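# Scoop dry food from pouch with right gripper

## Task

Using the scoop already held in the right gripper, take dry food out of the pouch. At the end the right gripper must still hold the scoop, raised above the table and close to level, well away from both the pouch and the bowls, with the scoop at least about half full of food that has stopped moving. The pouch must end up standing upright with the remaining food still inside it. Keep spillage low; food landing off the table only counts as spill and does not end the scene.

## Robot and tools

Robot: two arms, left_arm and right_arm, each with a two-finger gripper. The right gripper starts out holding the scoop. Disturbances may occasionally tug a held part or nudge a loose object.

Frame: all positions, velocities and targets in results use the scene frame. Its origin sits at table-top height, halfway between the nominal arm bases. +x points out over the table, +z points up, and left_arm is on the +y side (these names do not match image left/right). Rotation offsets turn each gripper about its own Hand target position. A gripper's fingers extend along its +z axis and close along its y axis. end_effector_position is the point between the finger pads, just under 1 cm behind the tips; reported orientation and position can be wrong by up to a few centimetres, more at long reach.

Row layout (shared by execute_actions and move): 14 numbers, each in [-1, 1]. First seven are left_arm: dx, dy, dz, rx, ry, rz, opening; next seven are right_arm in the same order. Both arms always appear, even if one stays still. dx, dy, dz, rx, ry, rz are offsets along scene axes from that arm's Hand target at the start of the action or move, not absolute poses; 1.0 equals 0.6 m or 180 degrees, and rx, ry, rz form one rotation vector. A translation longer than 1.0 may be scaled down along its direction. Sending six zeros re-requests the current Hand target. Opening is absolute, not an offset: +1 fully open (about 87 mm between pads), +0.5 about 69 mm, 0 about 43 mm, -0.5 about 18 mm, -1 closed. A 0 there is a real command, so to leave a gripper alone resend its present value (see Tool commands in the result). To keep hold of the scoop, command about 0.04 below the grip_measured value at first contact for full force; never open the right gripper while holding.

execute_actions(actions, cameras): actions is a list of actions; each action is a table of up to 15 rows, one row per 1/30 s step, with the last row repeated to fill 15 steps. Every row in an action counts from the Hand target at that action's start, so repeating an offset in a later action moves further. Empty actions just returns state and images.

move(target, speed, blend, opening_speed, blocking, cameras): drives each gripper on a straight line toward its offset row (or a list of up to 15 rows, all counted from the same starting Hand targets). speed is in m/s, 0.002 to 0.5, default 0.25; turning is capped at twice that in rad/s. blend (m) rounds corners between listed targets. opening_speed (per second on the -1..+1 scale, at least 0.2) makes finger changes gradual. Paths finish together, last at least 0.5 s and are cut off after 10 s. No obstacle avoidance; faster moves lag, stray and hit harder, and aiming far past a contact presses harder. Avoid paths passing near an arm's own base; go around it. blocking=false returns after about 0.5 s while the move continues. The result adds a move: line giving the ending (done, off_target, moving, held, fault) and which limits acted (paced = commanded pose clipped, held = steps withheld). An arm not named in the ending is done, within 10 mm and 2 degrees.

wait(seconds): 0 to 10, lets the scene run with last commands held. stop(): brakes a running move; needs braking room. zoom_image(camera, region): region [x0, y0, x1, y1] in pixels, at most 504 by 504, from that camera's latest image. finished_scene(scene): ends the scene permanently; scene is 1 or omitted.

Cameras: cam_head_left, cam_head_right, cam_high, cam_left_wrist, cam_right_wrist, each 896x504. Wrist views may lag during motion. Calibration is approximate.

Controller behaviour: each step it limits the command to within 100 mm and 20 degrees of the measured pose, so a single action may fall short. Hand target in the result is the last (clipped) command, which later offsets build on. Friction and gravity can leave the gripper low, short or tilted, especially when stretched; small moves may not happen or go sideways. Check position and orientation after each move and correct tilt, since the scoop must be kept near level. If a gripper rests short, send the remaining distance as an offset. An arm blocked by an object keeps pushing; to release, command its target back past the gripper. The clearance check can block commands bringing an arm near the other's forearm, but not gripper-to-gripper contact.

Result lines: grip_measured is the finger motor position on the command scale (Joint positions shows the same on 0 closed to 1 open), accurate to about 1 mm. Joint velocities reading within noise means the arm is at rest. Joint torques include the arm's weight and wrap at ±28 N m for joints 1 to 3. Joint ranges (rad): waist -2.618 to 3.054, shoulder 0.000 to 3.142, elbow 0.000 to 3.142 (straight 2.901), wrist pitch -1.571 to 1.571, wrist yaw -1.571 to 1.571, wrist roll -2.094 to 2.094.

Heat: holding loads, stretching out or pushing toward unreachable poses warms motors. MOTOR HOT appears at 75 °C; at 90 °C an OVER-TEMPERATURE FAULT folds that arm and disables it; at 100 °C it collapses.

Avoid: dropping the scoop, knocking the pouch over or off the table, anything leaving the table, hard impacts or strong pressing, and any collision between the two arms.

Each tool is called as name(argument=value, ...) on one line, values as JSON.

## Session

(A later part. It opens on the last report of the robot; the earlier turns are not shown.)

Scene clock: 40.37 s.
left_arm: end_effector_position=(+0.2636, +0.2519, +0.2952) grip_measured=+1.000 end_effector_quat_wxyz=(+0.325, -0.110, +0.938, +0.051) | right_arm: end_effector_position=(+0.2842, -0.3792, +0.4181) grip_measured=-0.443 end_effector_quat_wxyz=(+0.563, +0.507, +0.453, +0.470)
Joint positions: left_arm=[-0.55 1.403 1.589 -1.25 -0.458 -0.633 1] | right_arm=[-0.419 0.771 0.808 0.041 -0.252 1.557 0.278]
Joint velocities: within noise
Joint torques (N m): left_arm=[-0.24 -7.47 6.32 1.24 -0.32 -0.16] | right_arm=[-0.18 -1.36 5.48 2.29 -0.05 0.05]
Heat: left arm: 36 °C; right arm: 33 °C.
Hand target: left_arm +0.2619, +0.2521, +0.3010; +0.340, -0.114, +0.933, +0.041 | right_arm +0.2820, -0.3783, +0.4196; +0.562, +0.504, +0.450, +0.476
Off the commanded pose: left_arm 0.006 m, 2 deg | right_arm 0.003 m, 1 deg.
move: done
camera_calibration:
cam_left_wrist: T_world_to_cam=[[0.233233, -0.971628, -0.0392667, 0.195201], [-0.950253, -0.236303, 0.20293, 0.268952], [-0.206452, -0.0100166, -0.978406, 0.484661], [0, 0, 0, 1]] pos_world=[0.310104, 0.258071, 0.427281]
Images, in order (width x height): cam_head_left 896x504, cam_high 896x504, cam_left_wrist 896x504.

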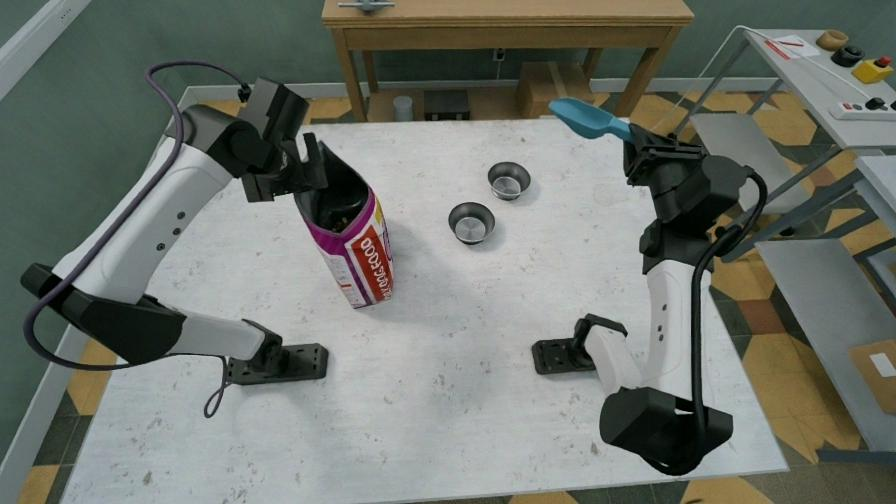

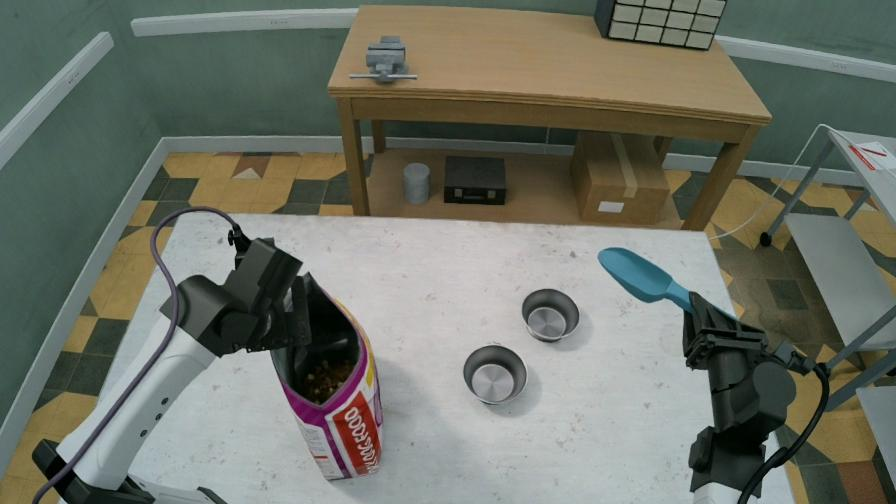

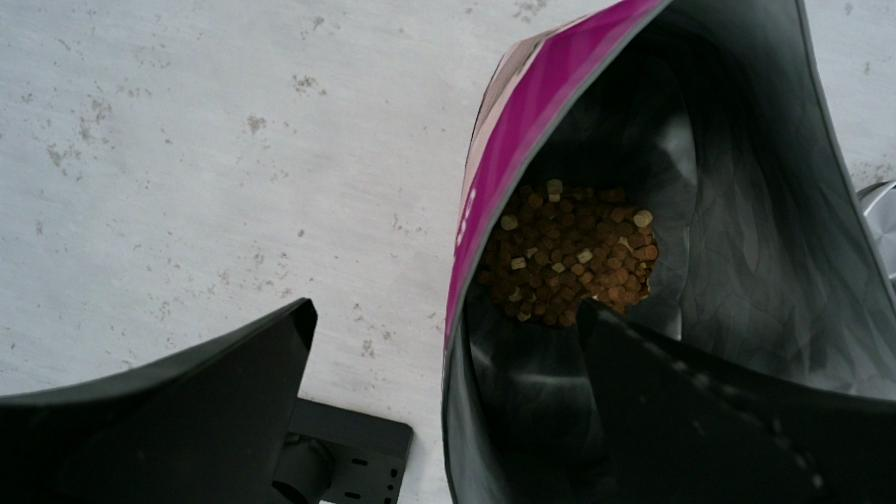

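move(target=[0,0,0,0,0,0,-1,0,0,0,0,0,0,-1], opening_speed=1.5, cameras=["cam_left_wrist","cam_high"])

Scene clock: 42.00 s.
left_arm: end_effector_position=(+0.2642, +0.2515, +0.2955) grip_measured=-0.920 end_effector_quat_wxyz=(+0.326, -0.110, +0.938, +0.050) | right_arm: end_effector_position=(+0.2842, -0.3792, +0.4181) grip_measured=-0.443 end_effector_quat_wxyz=(+0.563, +0.507, +0.453, +0.470)
Joint positions: left_arm=[-0.55 1.403 1.589 -1.247 -0.458 -0.633 0.04] | right_arm=[-0.419 0.771 0.808 0.041 -0.252 1.557 0.278]
Joint velocities: within noise
Joint torques (N m): left_arm=[-0.23 -7.47 6.35 1.23 -0.32 -0.16] | right_arm=[-0.18 -1.35 5.49 2.28 -0.05 0.04]
Heat: left arm: 36 °C; right arm: 33 °C.
Hand target: left_arm +0.2619, +0.2522, +0.3010; +0.340, -0.114, +0.933, +0.041 | right_arm +0.2820, -0.3783, +0.4196; +0.562, +0.504, +0.450, +0.476
Off the commanded pose: left_arm 0.006 m, 2 deg | right_arm 0.003 m, 1 deg.
move: done
camera_calibration:
cam_left_wrist: T_world_to_cam=[[0.233334, -0.971686, -0.0371728, 0.194103], [-0.950787, -0.235996, 0.200774, 0.27009], [-0.203862, -0.0115039, -0.978932, 0.484892], [0, 0, 0, 1]] pos_world=[0.310358, 0.257926, 0.427665]
Images, in order (width x height): cam_high 896x504, cam_left_wrist 896x504.

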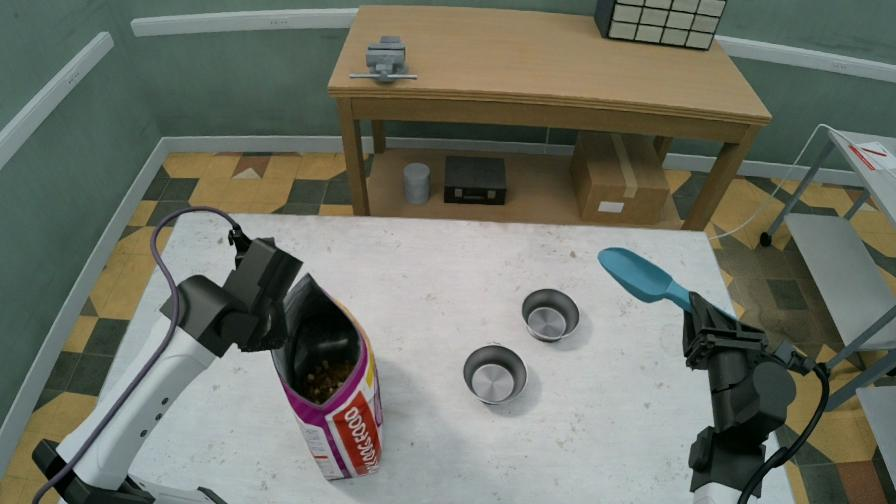

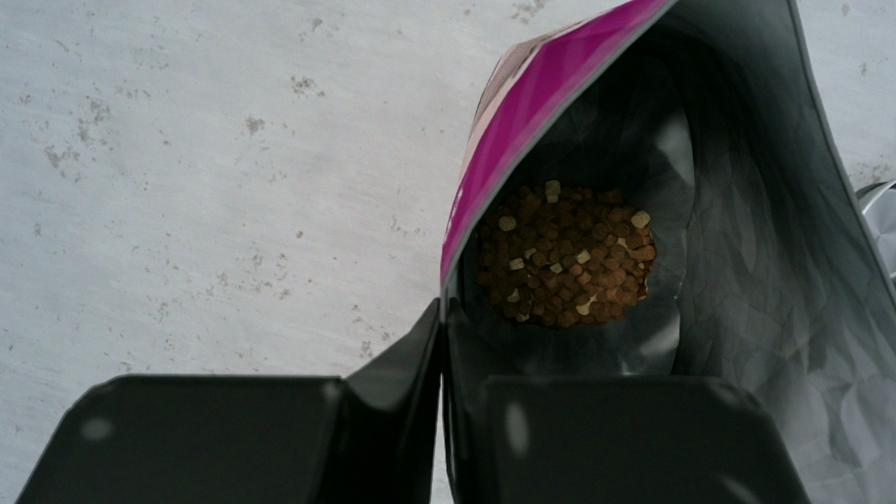

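move(target=[0,0,0.035,0,0,0,-1,0,0,0,0,0,0,-1], speed=0.06, cameras=["cam_left_wrist","cam_high","cam_head_left"])

zoom_image(camera="cam_head_left", region=[250, 120, 450, 320])

Scene clock: 43.57 s.
left_arm: end_effector_position=(+0.2560, +0.2532, +0.2976) grip_measured=-0.920 end_effector_quat_wxyz=(+0.309, -0.106, +0.944, +0.053) | right_arm: end_effector_position=(+0.2842, -0.3792, +0.4181) grip_measured=-0.443 end_effector_quat_wxyz=(+0.563, +0.507, +0.453, +0.470)
Joint positions: left_arm=[-0.55 1.413 1.623 -1.307 -0.443 -0.637 0.04] | right_arm=[-0.419 0.771 0.808 0.041 -0.252 1.557 0.278]
Joint velocities: within noise
Joint torques (N m): left_arm=[-0.24 -5.37 13.93 0.97 -0.49 -0.11] | right_arm=[-0.18 -1.33 5.48 2.29 -0.05 0.04]
Heat: left arm: 36 °C; right arm: 33 °C.
Hand target: left_arm +0.2619, +0.2521, +0.3220; +0.340, -0.114, +0.933, +0.041 | right_arm +0.2820, -0.3783, +0.4196; +0.562, +0.504, +0.450, +0.476
Off the commanded pose: left_arm 0.025 m, 4 deg | right_arm 0.003 m, 1 deg.
move: off_target (left_arm)
camera_calibration:
cam_left_wrist: T_world_to_cam=[[0.227969, -0.972352, -0.0506048, 0.203298], [-0.943514, -0.233445, 0.235128, 0.249597], [-0.240441, -0.00585564, -0.970646, 0.490772], [0, 0, 0, 1]] pos_world=[0.307154, 0.258818, 0.427966]
Images, in order (width x height): cam_head_left 896x504, cam_high 896x504, cam_left_wrist 896x504.

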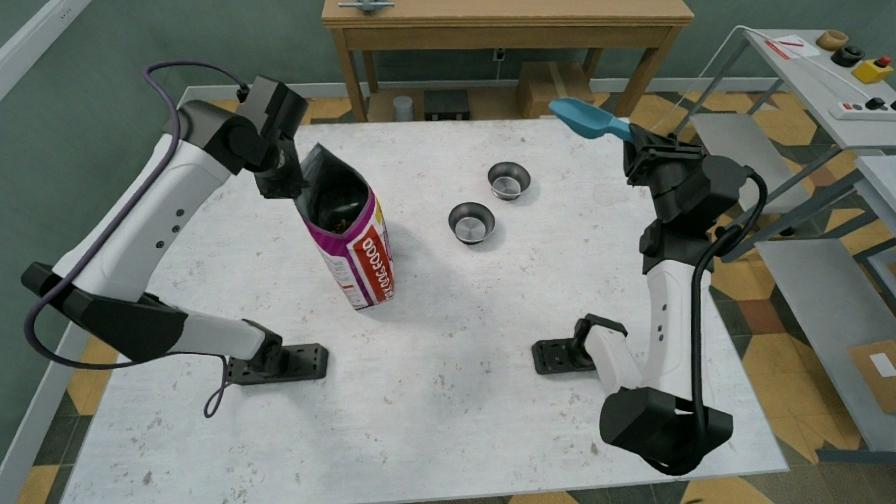

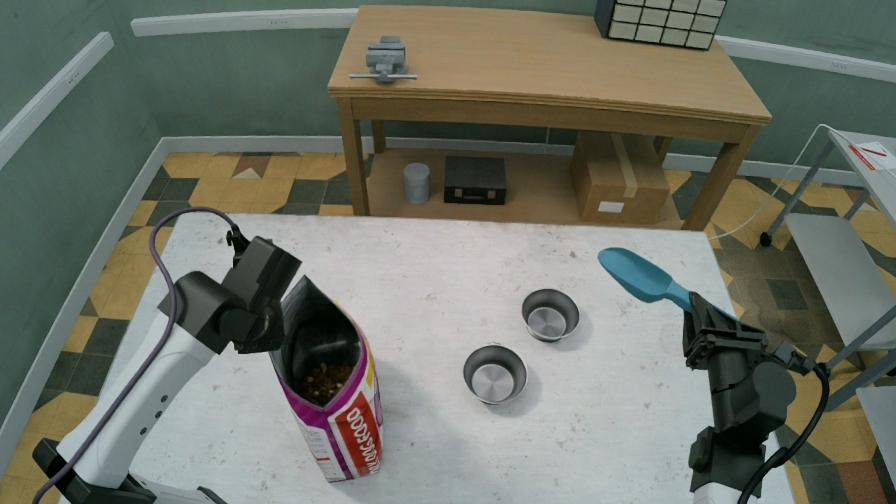

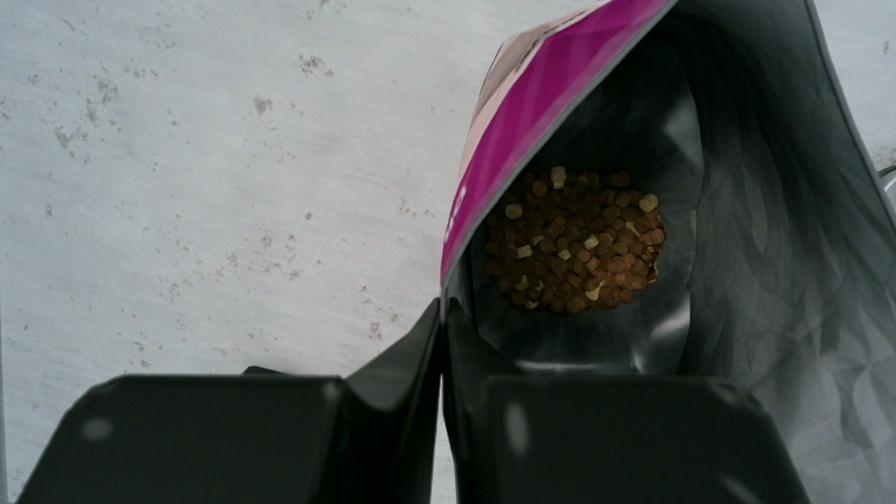

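Scaled by 2.520.

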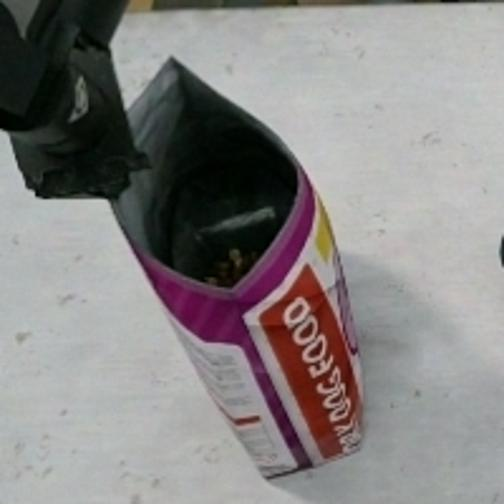

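move(target=[0.1,0,0,0,0,0,-1,0,0,0,0,0,0,-1], speed=0.08, cameras=["cam_left_wrist","cam_high","cam_head_left"])

zoom_image(camera="cam_head_left", region=[250, 120, 450, 320])

Scene clock: 45.53 s.
left_arm: end_effector_position=(+0.2933, +0.2569, +0.2970) grip_measured=-0.920 end_effector_quat_wxyz=(+0.280, -0.100, +0.953, +0.063) | right_arm: end_effector_position=(+0.2842, -0.3792, +0.4181) grip_measured=-0.443 end_effector_quat_wxyz=(+0.563, +0.507, +0.453, +0.470)
Joint positions: left_arm=[-0.461 1.579 1.792 -1.338 -0.387 -0.553 0.04] | right_arm=[-0.419 0.771 0.808 0.041 -0.252 1.557 0.278]
Joint velocities: within noise
Joint torques (N m): left_arm=[0.96 -5.74 13.33 1.71 -0.51 0.01] | right_arm=[-0.18 -1.35 5.48 2.28 -0.05 0.04]
Heat: left arm: 36 °C; right arm: 33 °C.
Hand target: left_arm +0.3218, +0.2522, +0.3221; +0.340, -0.114, +0.933, +0.041 | right_arm +0.2820, -0.3783, +0.4196; +0.562, +0.504, +0.450, +0.476
Off the commanded pose: left_arm 0.038 m, 8 deg | right_arm 0.003 m, 1 deg.
move: off_target (left_arm)
camera_calibration:
cam_left_wrist: T_world_to_cam=[[0.219496, -0.972486, -0.0780575, 0.209038], [-0.928184, -0.232799, 0.290309, 0.264702], [-0.300493, 0.00872992, -0.953744, 0.508022], [0, 0, 0, 1]] pos_world=[0.352467, 0.260474, 0.423995]
Images, in order (width x height): cam_head_left 896x504, cam_high 896x504, cam_left_wrist 896x504.

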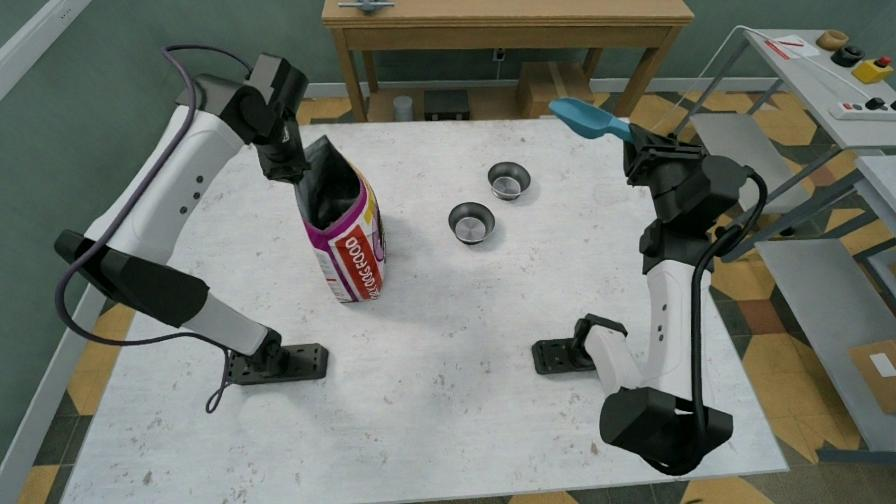

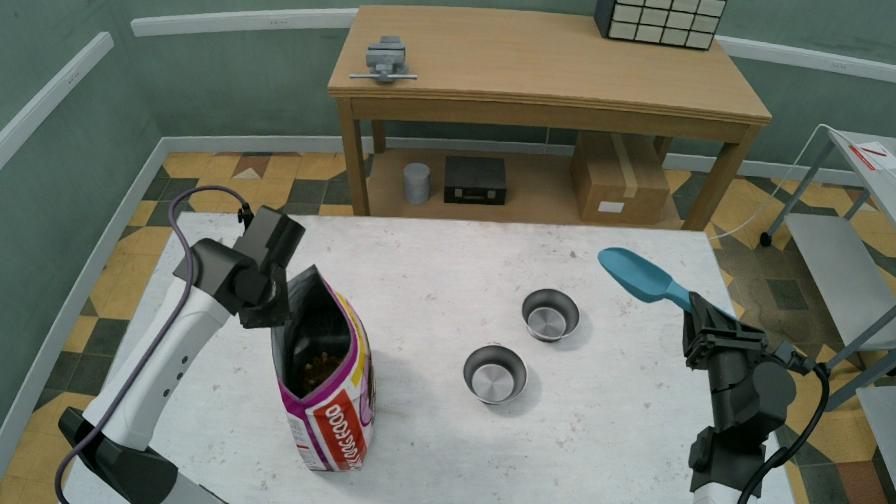

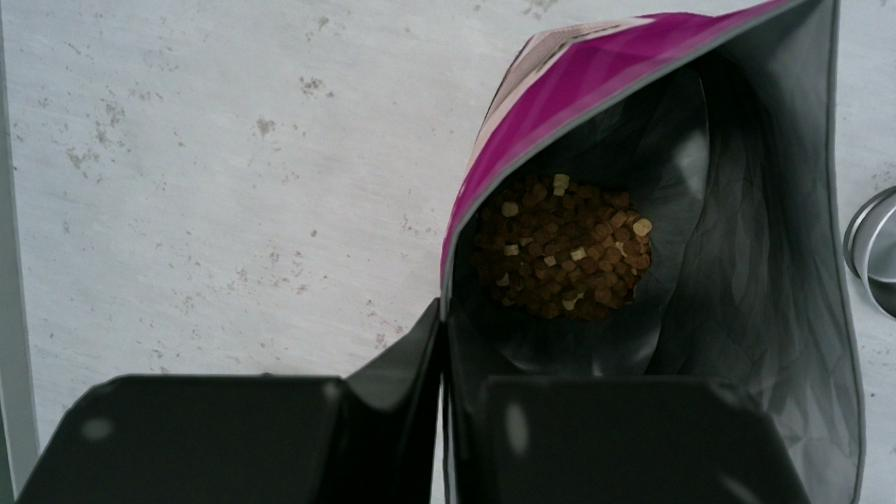

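Scaled by 2.520.

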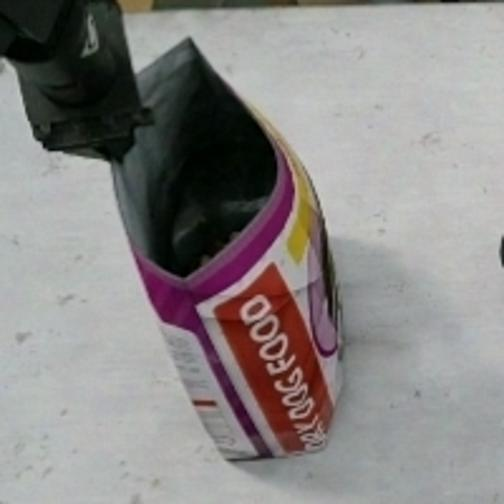

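move(target=[0.13,-0.01,0,0,0,-0.09,-1,0,0,0,0,0,0,-1], speed=0.08, cameras=["cam_left_wrist","cam_high"])

Scene clock: 48.33 s.
left_arm: end_effector_position=(+0.3621, +0.2567, +0.2973) grip_measured=-0.921 end_effector_quat_wxyz=(+0.268, +0.025, +0.963, +0.016) | right_arm: end_effector_position=(+0.2842, -0.3792, +0.4181) grip_measured=-0.443 end_effector_quat_wxyz=(+0.563, +0.507, +0.453, +0.470)
Joint positions: left_arm=[-0.324 1.802 2.047 -1.295 -0.169 -0.198 0.04] | right_arm=[-0.419 0.771 0.808 0.041 -0.252 1.557 0.278]
Joint velocities: within noise
Joint torques (N m): left_arm=[0.64 -7.25 12.86 2.18 0.03 -0.06] | right_arm=[-0.18 -1.35 5.48 2.29 -0.05 0.04]
Heat: left arm: 37 °C; right arm: 33 °C.
Hand target: left_arm +0.3999, +0.2462, +0.3220; +0.342, +0.018, +0.939, -0.007 | right_arm +0.2820, -0.3783, +0.4196; +0.562, +0.504, +0.450, +0.476
Off the commanded pose: left_arm 0.046 m, 9 deg | right_arm 0.003 m, 1 deg.
move: off_target (left_arm)
camera_calibration:
cam_left_wrist: T_world_to_cam=[[-0.0470734, -0.99709, -0.0599617, 0.29118], [-0.945433, 0.0250994, 0.324848, 0.258217], [-0.322398, 0.0719815, -0.943863, 0.517746], [0, 0, 0, 1]] pos_world=[0.424754, 0.246583, 0.42226]
Images, in order (width x height): cam_high 896x504, cam_left_wrist 896x504.

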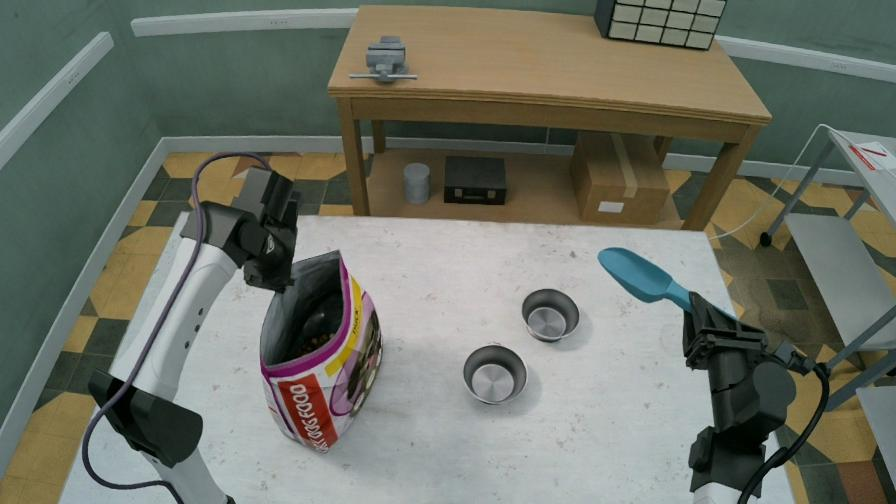

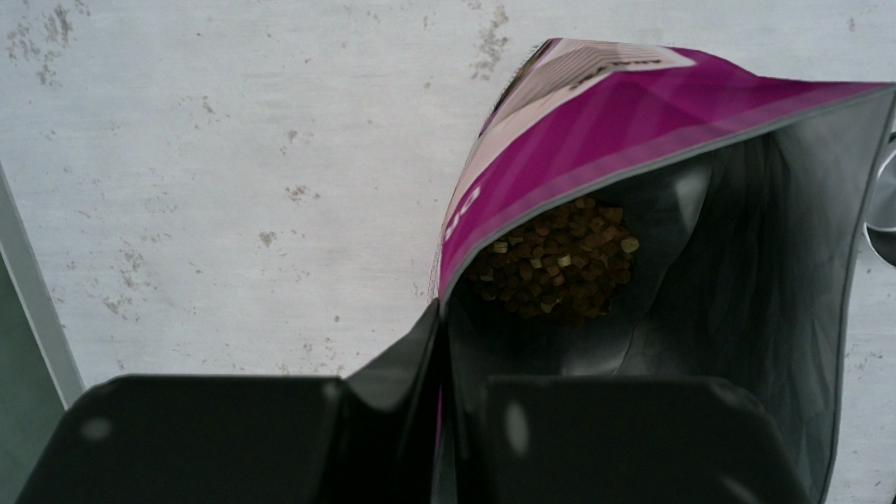

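move(target=[-0.05,0.01,-0.045,0,0,0,-1,0,0,0,0,0,0,-1], speed=0.08, cameras=["cam_head_left"])

move(target=[[0,0,0,0,0,0,1,0,0,0,0,0,0,-1],[-0.08,0,0.2,0,0,0,1,0,0,0,0,0,0,-1]], speed=0.2)

Scene clock: 49.93 s.
left_arm: end_effector_position=(+0.3632, +0.2564, +0.2923) grip_measured=-0.921 end_effector_quat_wxyz=(+0.323, +0.020, +0.946, +0.001) | right_arm: end_effector_position=(+0.2842, -0.3792, +0.4181) grip_measured=-0.443 end_effector_quat_wxyz=(+0.563, +0.507, +0.453, +0.470)
Joint positions: left_arm=[-0.324 1.661 1.804 -1.076 -0.169 -0.197 0.04] | right_arm=[-0.419 0.771 0.808 0.041 -0.252 1.557 0.278]
Joint velocities: within noise
Joint torques (N m): left_arm=[-0.08 -8.36 6.05 1.75 -0.02 -0.13] | right_arm=[-0.18 -1.35 5.48 2.28 -0.05 0.04]
Heat: left arm: 37 °C; right arm: 33 °C.
Hand target: left_arm +0.3699, +0.2522, +0.2950; +0.342, +0.018, +0.939, -0.007 | right_arm +0.2820, -0.3783, +0.4196; +0.562, +0.504, +0.450, +0.476
Off the commanded pose: left_arm 0.008 m, 3 deg | right_arm 0.003 m, 1 deg.
move: off_target (left_arm)
Images, in order (width x height): cam_head_left 896x504.

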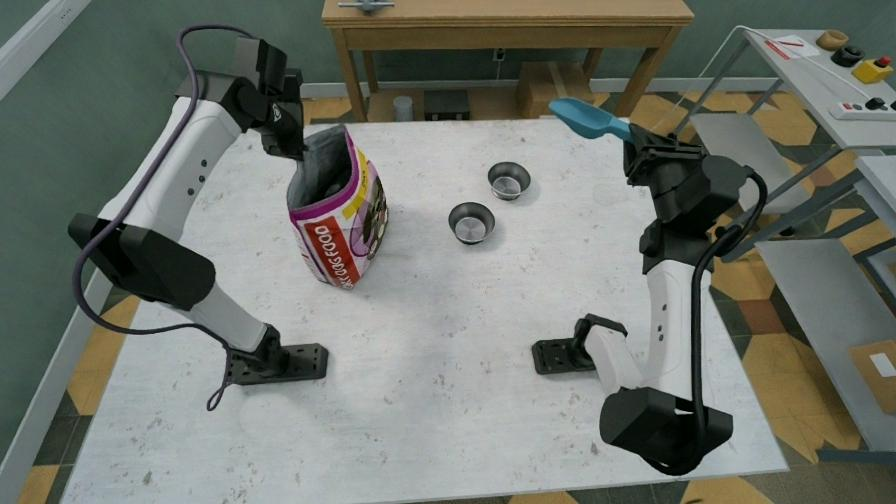

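Scene clock: 52.10 s.
left_arm: end_effector_position=(+0.3215, +0.2528, +0.4183) grip_measured=+1.000 end_effector_quat_wxyz=(+0.379, +0.022, +0.925, -0.019) | right_arm: end_effector_position=(+0.2842, -0.3792, +0.4181) grip_measured=-0.443 end_effector_quat_wxyz=(+0.563, +0.507, +0.453, +0.470)
Joint positions: left_arm=[-0.375 1.757 2.486 -1.539 -0.19 -0.223 1] | right_arm=[-0.419 0.771 0.808 0.041 -0.252 1.557 0.278]
Joint velocities: within noise
Joint torques (N m): left_arm=[-0.25 -4.7 7.08 1.25 -0.16 -0.17] | right_arm=[-0.18 -1.35 5.48 2.29 -0.05 0.04]
Heat: left arm: 37 °C; right arm: 34 °C.
Hand target: left_arm +0.3218, +0.2522, +0.4150; +0.342, +0.018, +0.939, -0.007 | right_arm +0.2820, -0.3783, +0.4196; +0.562, +0.504, +0.450, +0.476
Off the commanded pose: left_arm 0.003 m, 5 deg | right_arm 0.003 m, 1 deg.
joint sent to its limit (left arm) — joint 4 (wrist pitch), lower limit. The joint targets are off in orientation, not in position.
move: off_target (left_arm)
camera_calibration:
cam_left_wrist: T_world_to_cam=[[-0.0589597, -0.998256, 0.00279054, 0.270534], [-0.99377, 0.0589591, 0.0945816, 0.283932], [-0.0945812, 0.00280335, -0.995513, 0.584986], [0, 0, 0, 1]] pos_world=[0.353443, 0.251682, 0.554752]
cam_right_wrist: T_world_to_cam=[[0.101138, -0.0490682, -0.993662, 0.367785], [-0.650068, 0.752816, -0.103341, 0.534857], [0.753116, 0.656399, 0.0442407, 0.156055], [0, 0, 0, 1]] pos_world=[0.192969, -0.487037, 0.413823]

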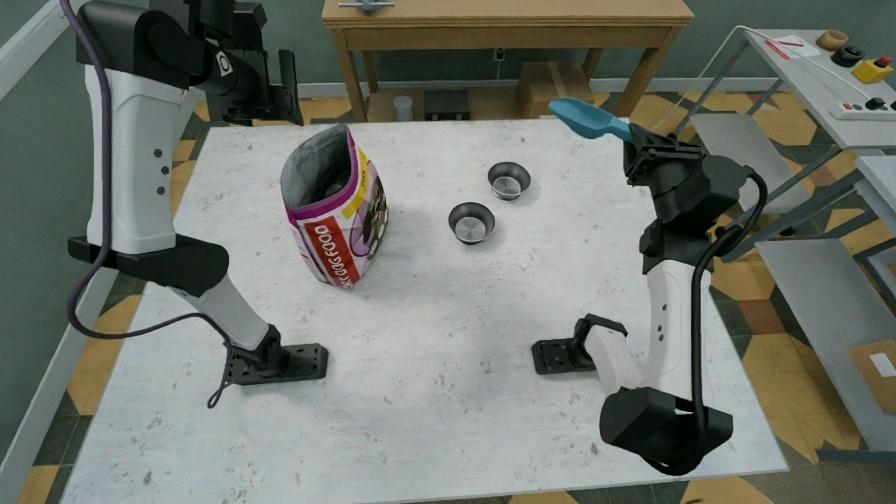

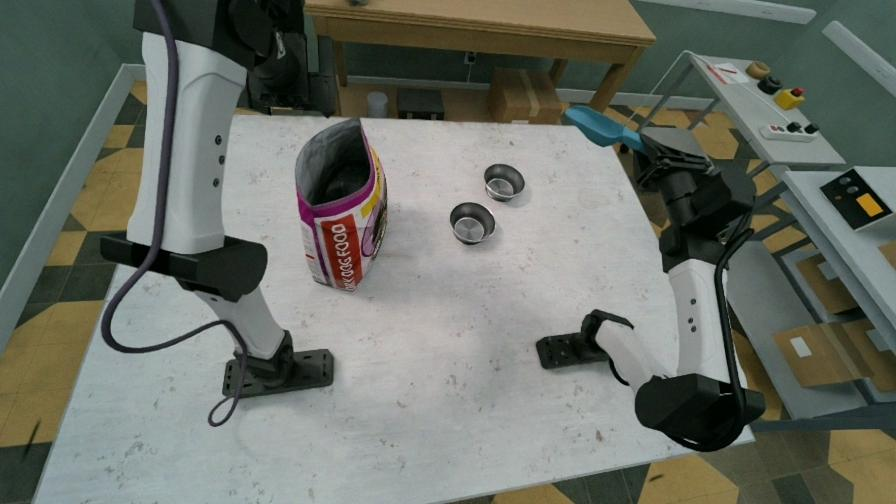

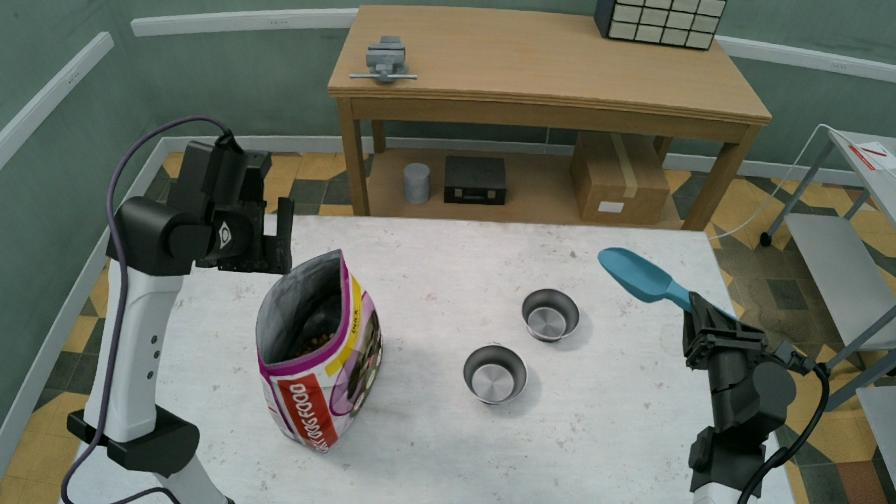

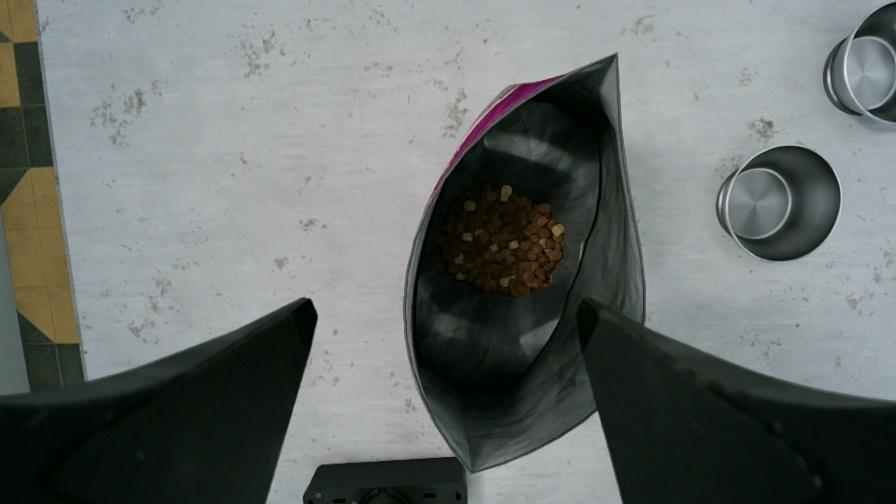

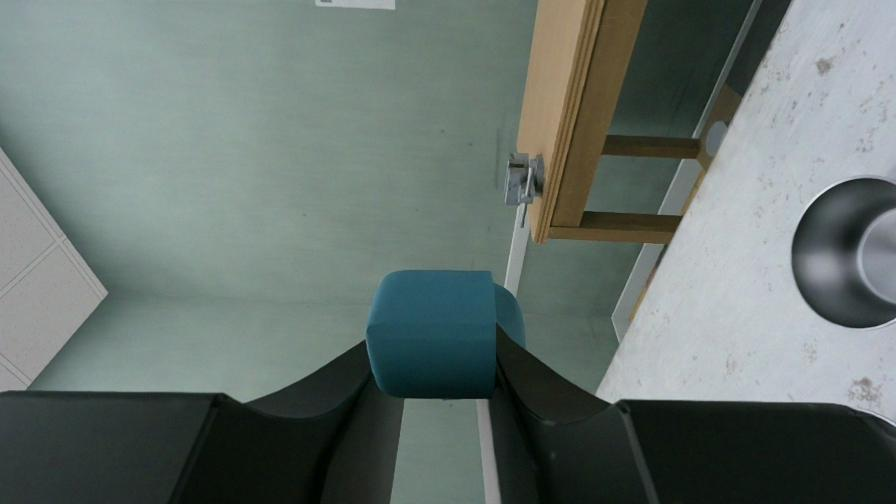

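execute_actions(actions=[])

Scene clock: 53.03 s.
left_arm: end_effector_position=(+0.3213, +0.2529, +0.4182) grip_measured=+1.000 end_effector_quat_wxyz=(+0.379, +0.022, +0.925, -0.019) | right_arm: end_effector_position=(+0.2842, -0.3792, +0.4181) grip_measured=-0.443 end_effector_quat_wxyz=(+0.563, +0.507, +0.453, +0.470)
Joint positions: left_arm=[-0.375 1.757 2.486 -1.54 -0.19 -0.223 1] | right_arm=[-0.419 0.771 0.808 0.041 -0.252 1.557 0.278]
Joint velocities: within noise
Joint torques (N m): left_arm=[-0.21 -4.72 7.08 1.28 -0.15 -0.19] | right_arm=[-0.18 -1.36 5.48 2.28 -0.05 0.04]
Heat: left arm: 37 °C; right arm: 34 °C.
Hand target: left_arm +0.3218, +0.2522, +0.4150; +0.342, +0.018, +0.939, -0.007 | right_arm +0.2820, -0.3783, +0.4196; +0.562, +0.504, +0.450, +0.476
Tool commands: left_gripper/opening=+1.0 right_gripper/opening=-1.0
Off the commanded pose: left_arm 0.003 m, 5 deg | right_arm 0.003 m, 1 deg.
camera_calibration:
cam_left_wrist: T_world_to_cam=[[-0.0589577, -0.998257, 0.00257418, 0.270669], [-0.993702, 0.0589345, 0.09531, 0.283471], [-0.0952956, 0.00306129, -0.995444, 0.585], [0, 0, 0, 1]] pos_world=[0.353391, 0.251701, 0.554621]
cam_right_wrist: T_world_to_cam=[[0.101138, -0.0490682, -0.993662, 0.367785], [-0.650068, 0.752816, -0.103341, 0.534857], [0.753116, 0.656399, 0.0442407, 0.156055], [0, 0, 0, 1]] pos_world=[0.192969, -0.487037, 0.413823]

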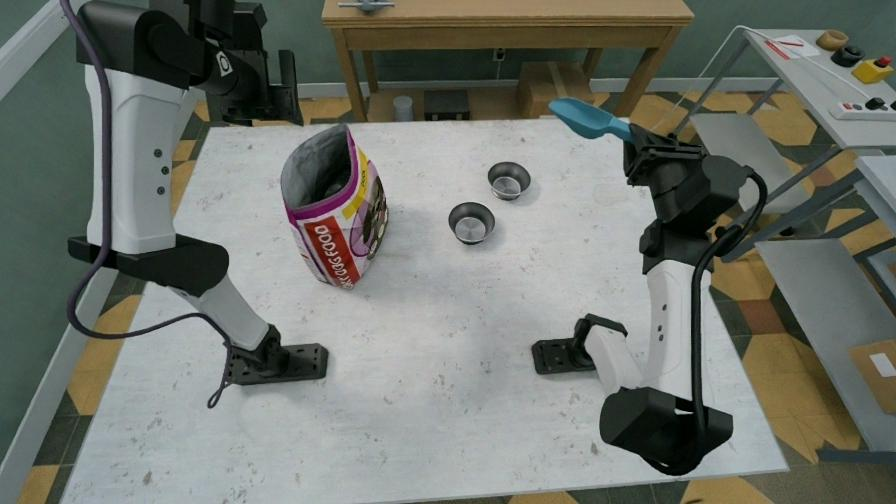

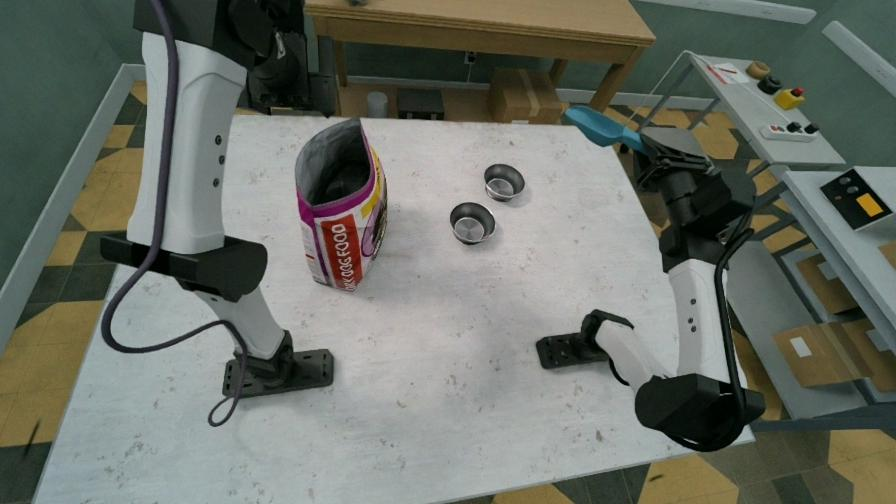

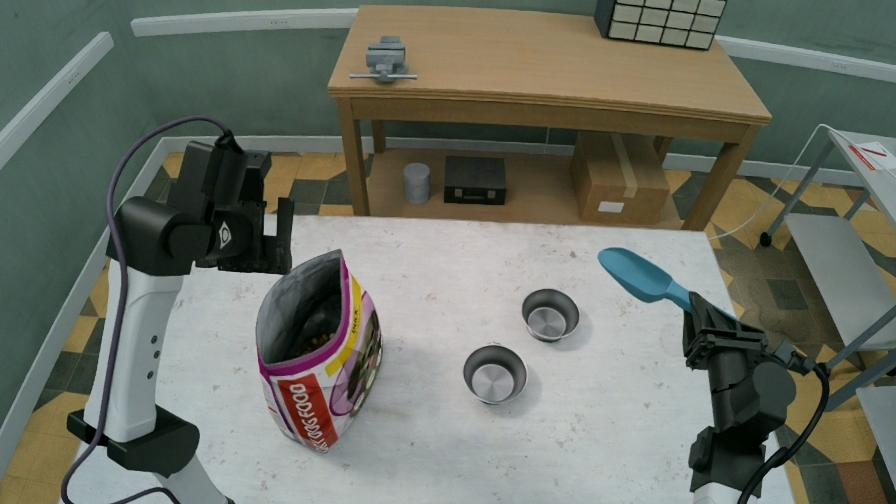

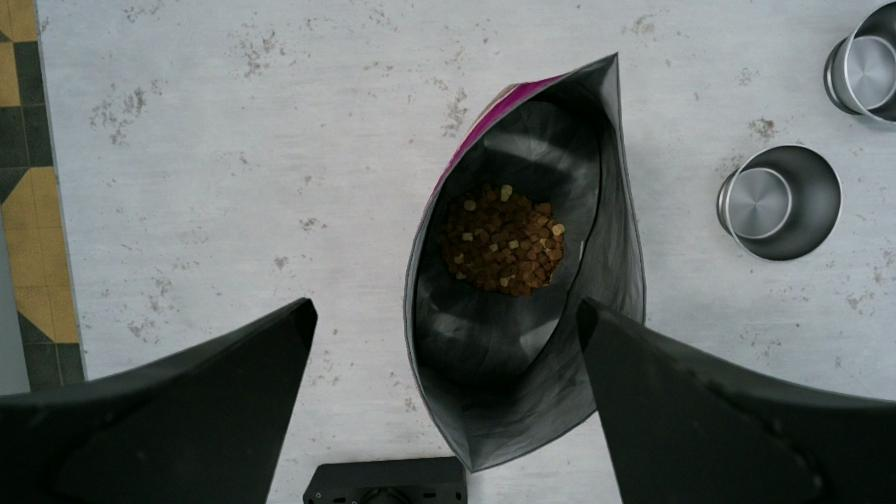

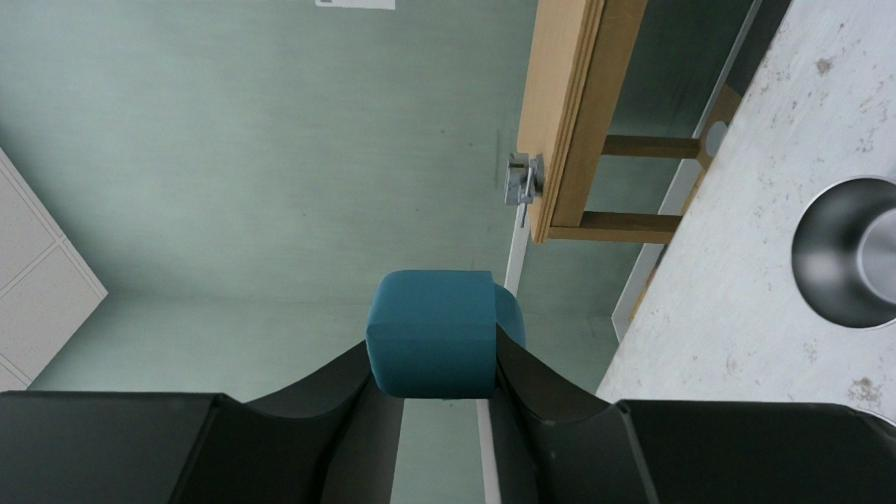

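move(target=[0.1203,-0.0412,-0.025,0,0,-0.2517,1, 0,0,0,0,0,0,-1], speed=0.12, cameras=["cam_high","cam_left_wrist"])

Scene clock: 63.97 s.
left_arm: end_effector_position=(+0.3917, +0.2267, +0.4028) grip_measured=+1.000 end_effector_quat_wxyz=(+0.393, +0.358, +0.837, -0.129) | right_arm: end_effector_position=(+0.2842, -0.3791, +0.4181) grip_measured=-0.443 end_effector_quat_wxyz=(+0.562, +0.507, +0.453, +0.470)
Joint positions: left_arm=[-0.2 2.057 2.802 -1.543 0.405 0.471 1] | right_arm=[-0.419 0.771 0.808 0.041 -0.253 1.557 0.278]
Joint velocities: within noise
Joint torques (N m): left_arm=[0.66 -6.86 7.83 1.28 0.38 0] | right_arm=[-0.18 -1.36 5.48 2.28 -0.05 0.04]
Heat: left arm: 37 °C; right arm: 34 °C.
Hand target: left_arm +0.3941, +0.2274, +0.4000; +0.313, +0.379, +0.860, -0.138 | right_arm +0.2820, -0.3783, +0.4196; +0.562, +0.504, +0.450, +0.476
Off the commanded pose: left_arm 0.004 m, 10 deg | right_arm 0.003 m, 1 deg.
joint sent to its limit (left arm) — joint 4 (wrist pitch), lower limit. The joint targets are off in orientation, not in position.
move: off_target (left_arm)
camera_calibration:
cam_left_wrist: T_world_to_cam=[[-0.702008, -0.70745, -0.081848, 0.468702], [-0.710952, 0.70288, 0.0224957, 0.128959], [0.0416148, 0.0739822, -0.996391, 0.507108], [0, 0, 0, 1]] pos_world=[0.399613, 0.203424, 0.540739]
Images, in order (width x height): cam_high 896x504, cam_left_wrist 896x504.

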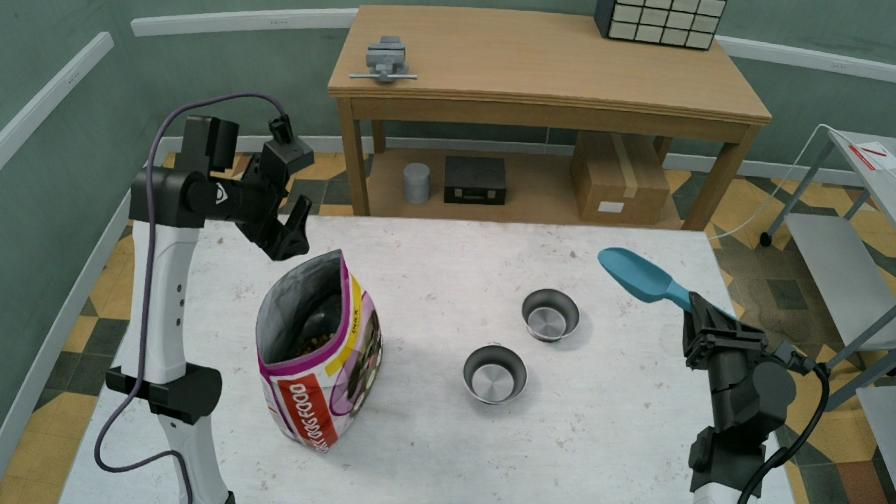

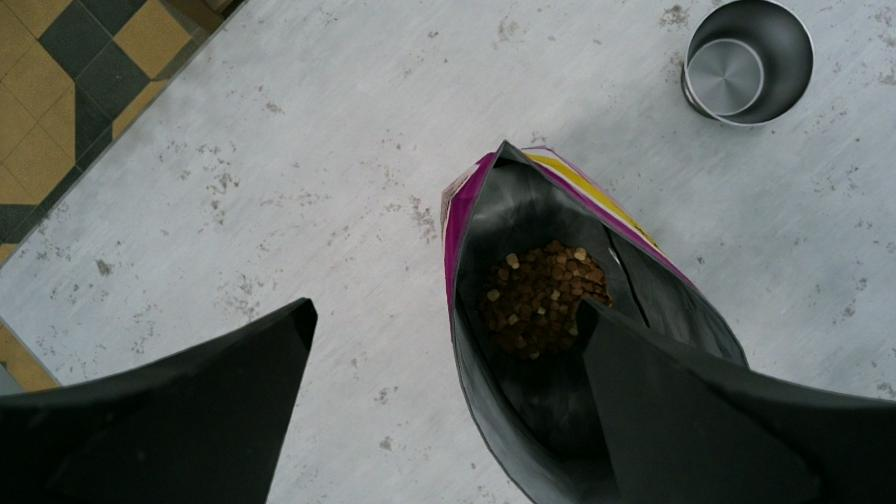

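move(target=[0.0075,0.0067,-0.17,0,0,0,1, 0,0,0,0,0,0,-1], speed=0.08, cameras=["cam_high","cam_left_wrist","cam_head_left"])

Scene clock: 66.27 s.
left_arm: end_effector_position=(+0.4004, +0.2290, +0.2827) grip_measured=+1.000 end_effector_quat_wxyz=(+0.290, +0.375, +0.869, -0.144) | right_arm: end_effector_position=(+0.2842, -0.3791, +0.4181) grip_measured=-0.443 end_effector_quat_wxyz=(+0.562, +0.507, +0.453, +0.470)
Joint positions: left_arm=[-0.195 1.922 2.107 -1.222 0.407 0.537 1] | right_arm=[-0.419 0.771 0.808 0.041 -0.253 1.557 0.278]
Joint velocities: within noise
Joint torques (N m): left_arm=[0.7 -13.41 6.57 1.27 0.35 0] | right_arm=[-0.18 -1.33 5.48 2.29 -0.05 0.04]
Heat: left arm: 37 °C; right arm: 34 °C.
Hand target: left_arm +0.3986, +0.2315, +0.2981; +0.313, +0.379, +0.860, -0.138 | right_arm +0.2820, -0.3783, +0.4196; +0.562, +0.504, +0.450, +0.476
Off the commanded pose: left_arm 0.016 m, 3 deg | right_arm 0.003 m, 1 deg.
move: off_target (left_arm)
camera_calibration:
cam_left_wrist: T_world_to_cam=[[-0.739744, -0.672658, 0.0176301, 0.445615], [-0.654439, 0.725307, 0.213632, 0.0545013], [-0.156489, 0.146495, -0.976755, 0.444067], [0, 0, 0, 1]] pos_world=[0.4348, 0.195163, 0.414245]
Images, in order (width x height): cam_head_left 896x504, cam_high 896x504, cam_left_wrist 896x504.

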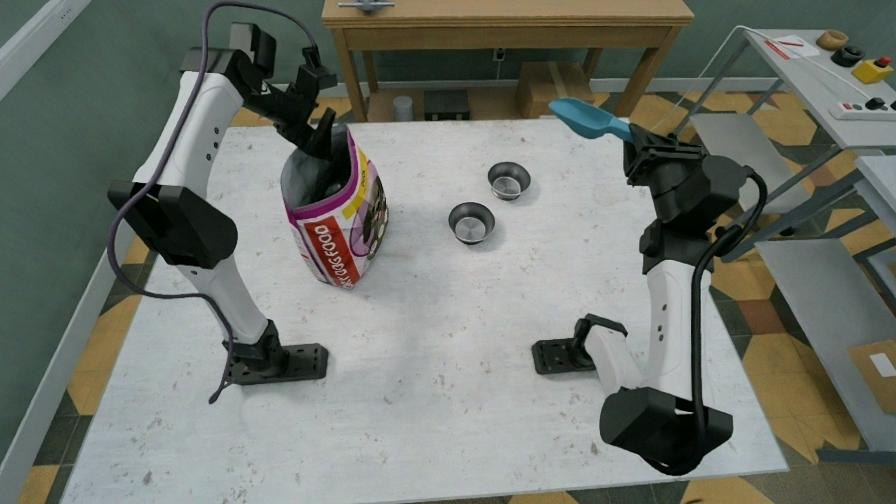

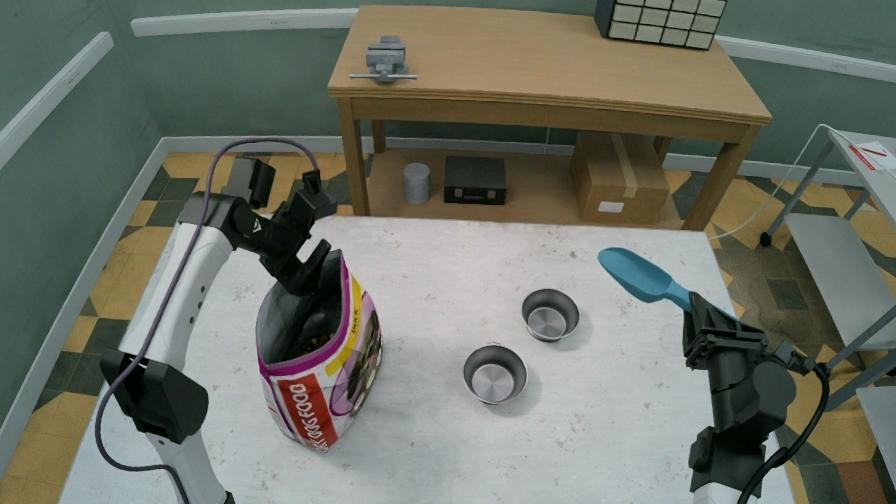

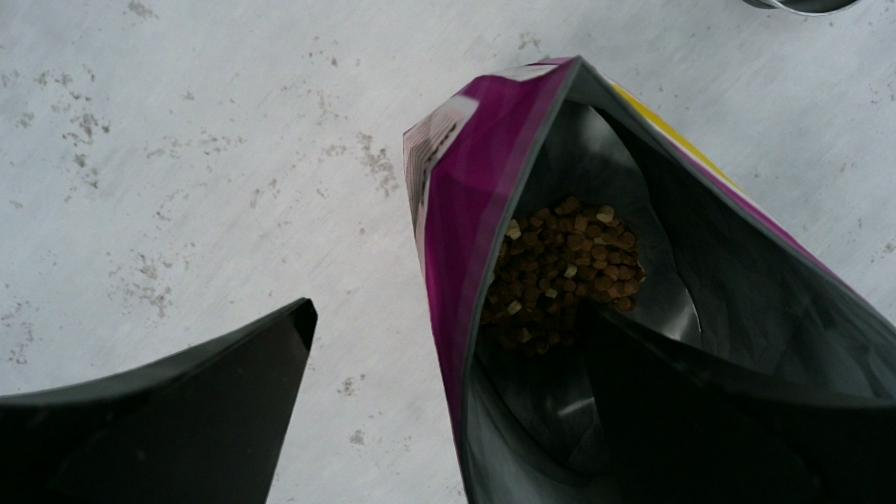

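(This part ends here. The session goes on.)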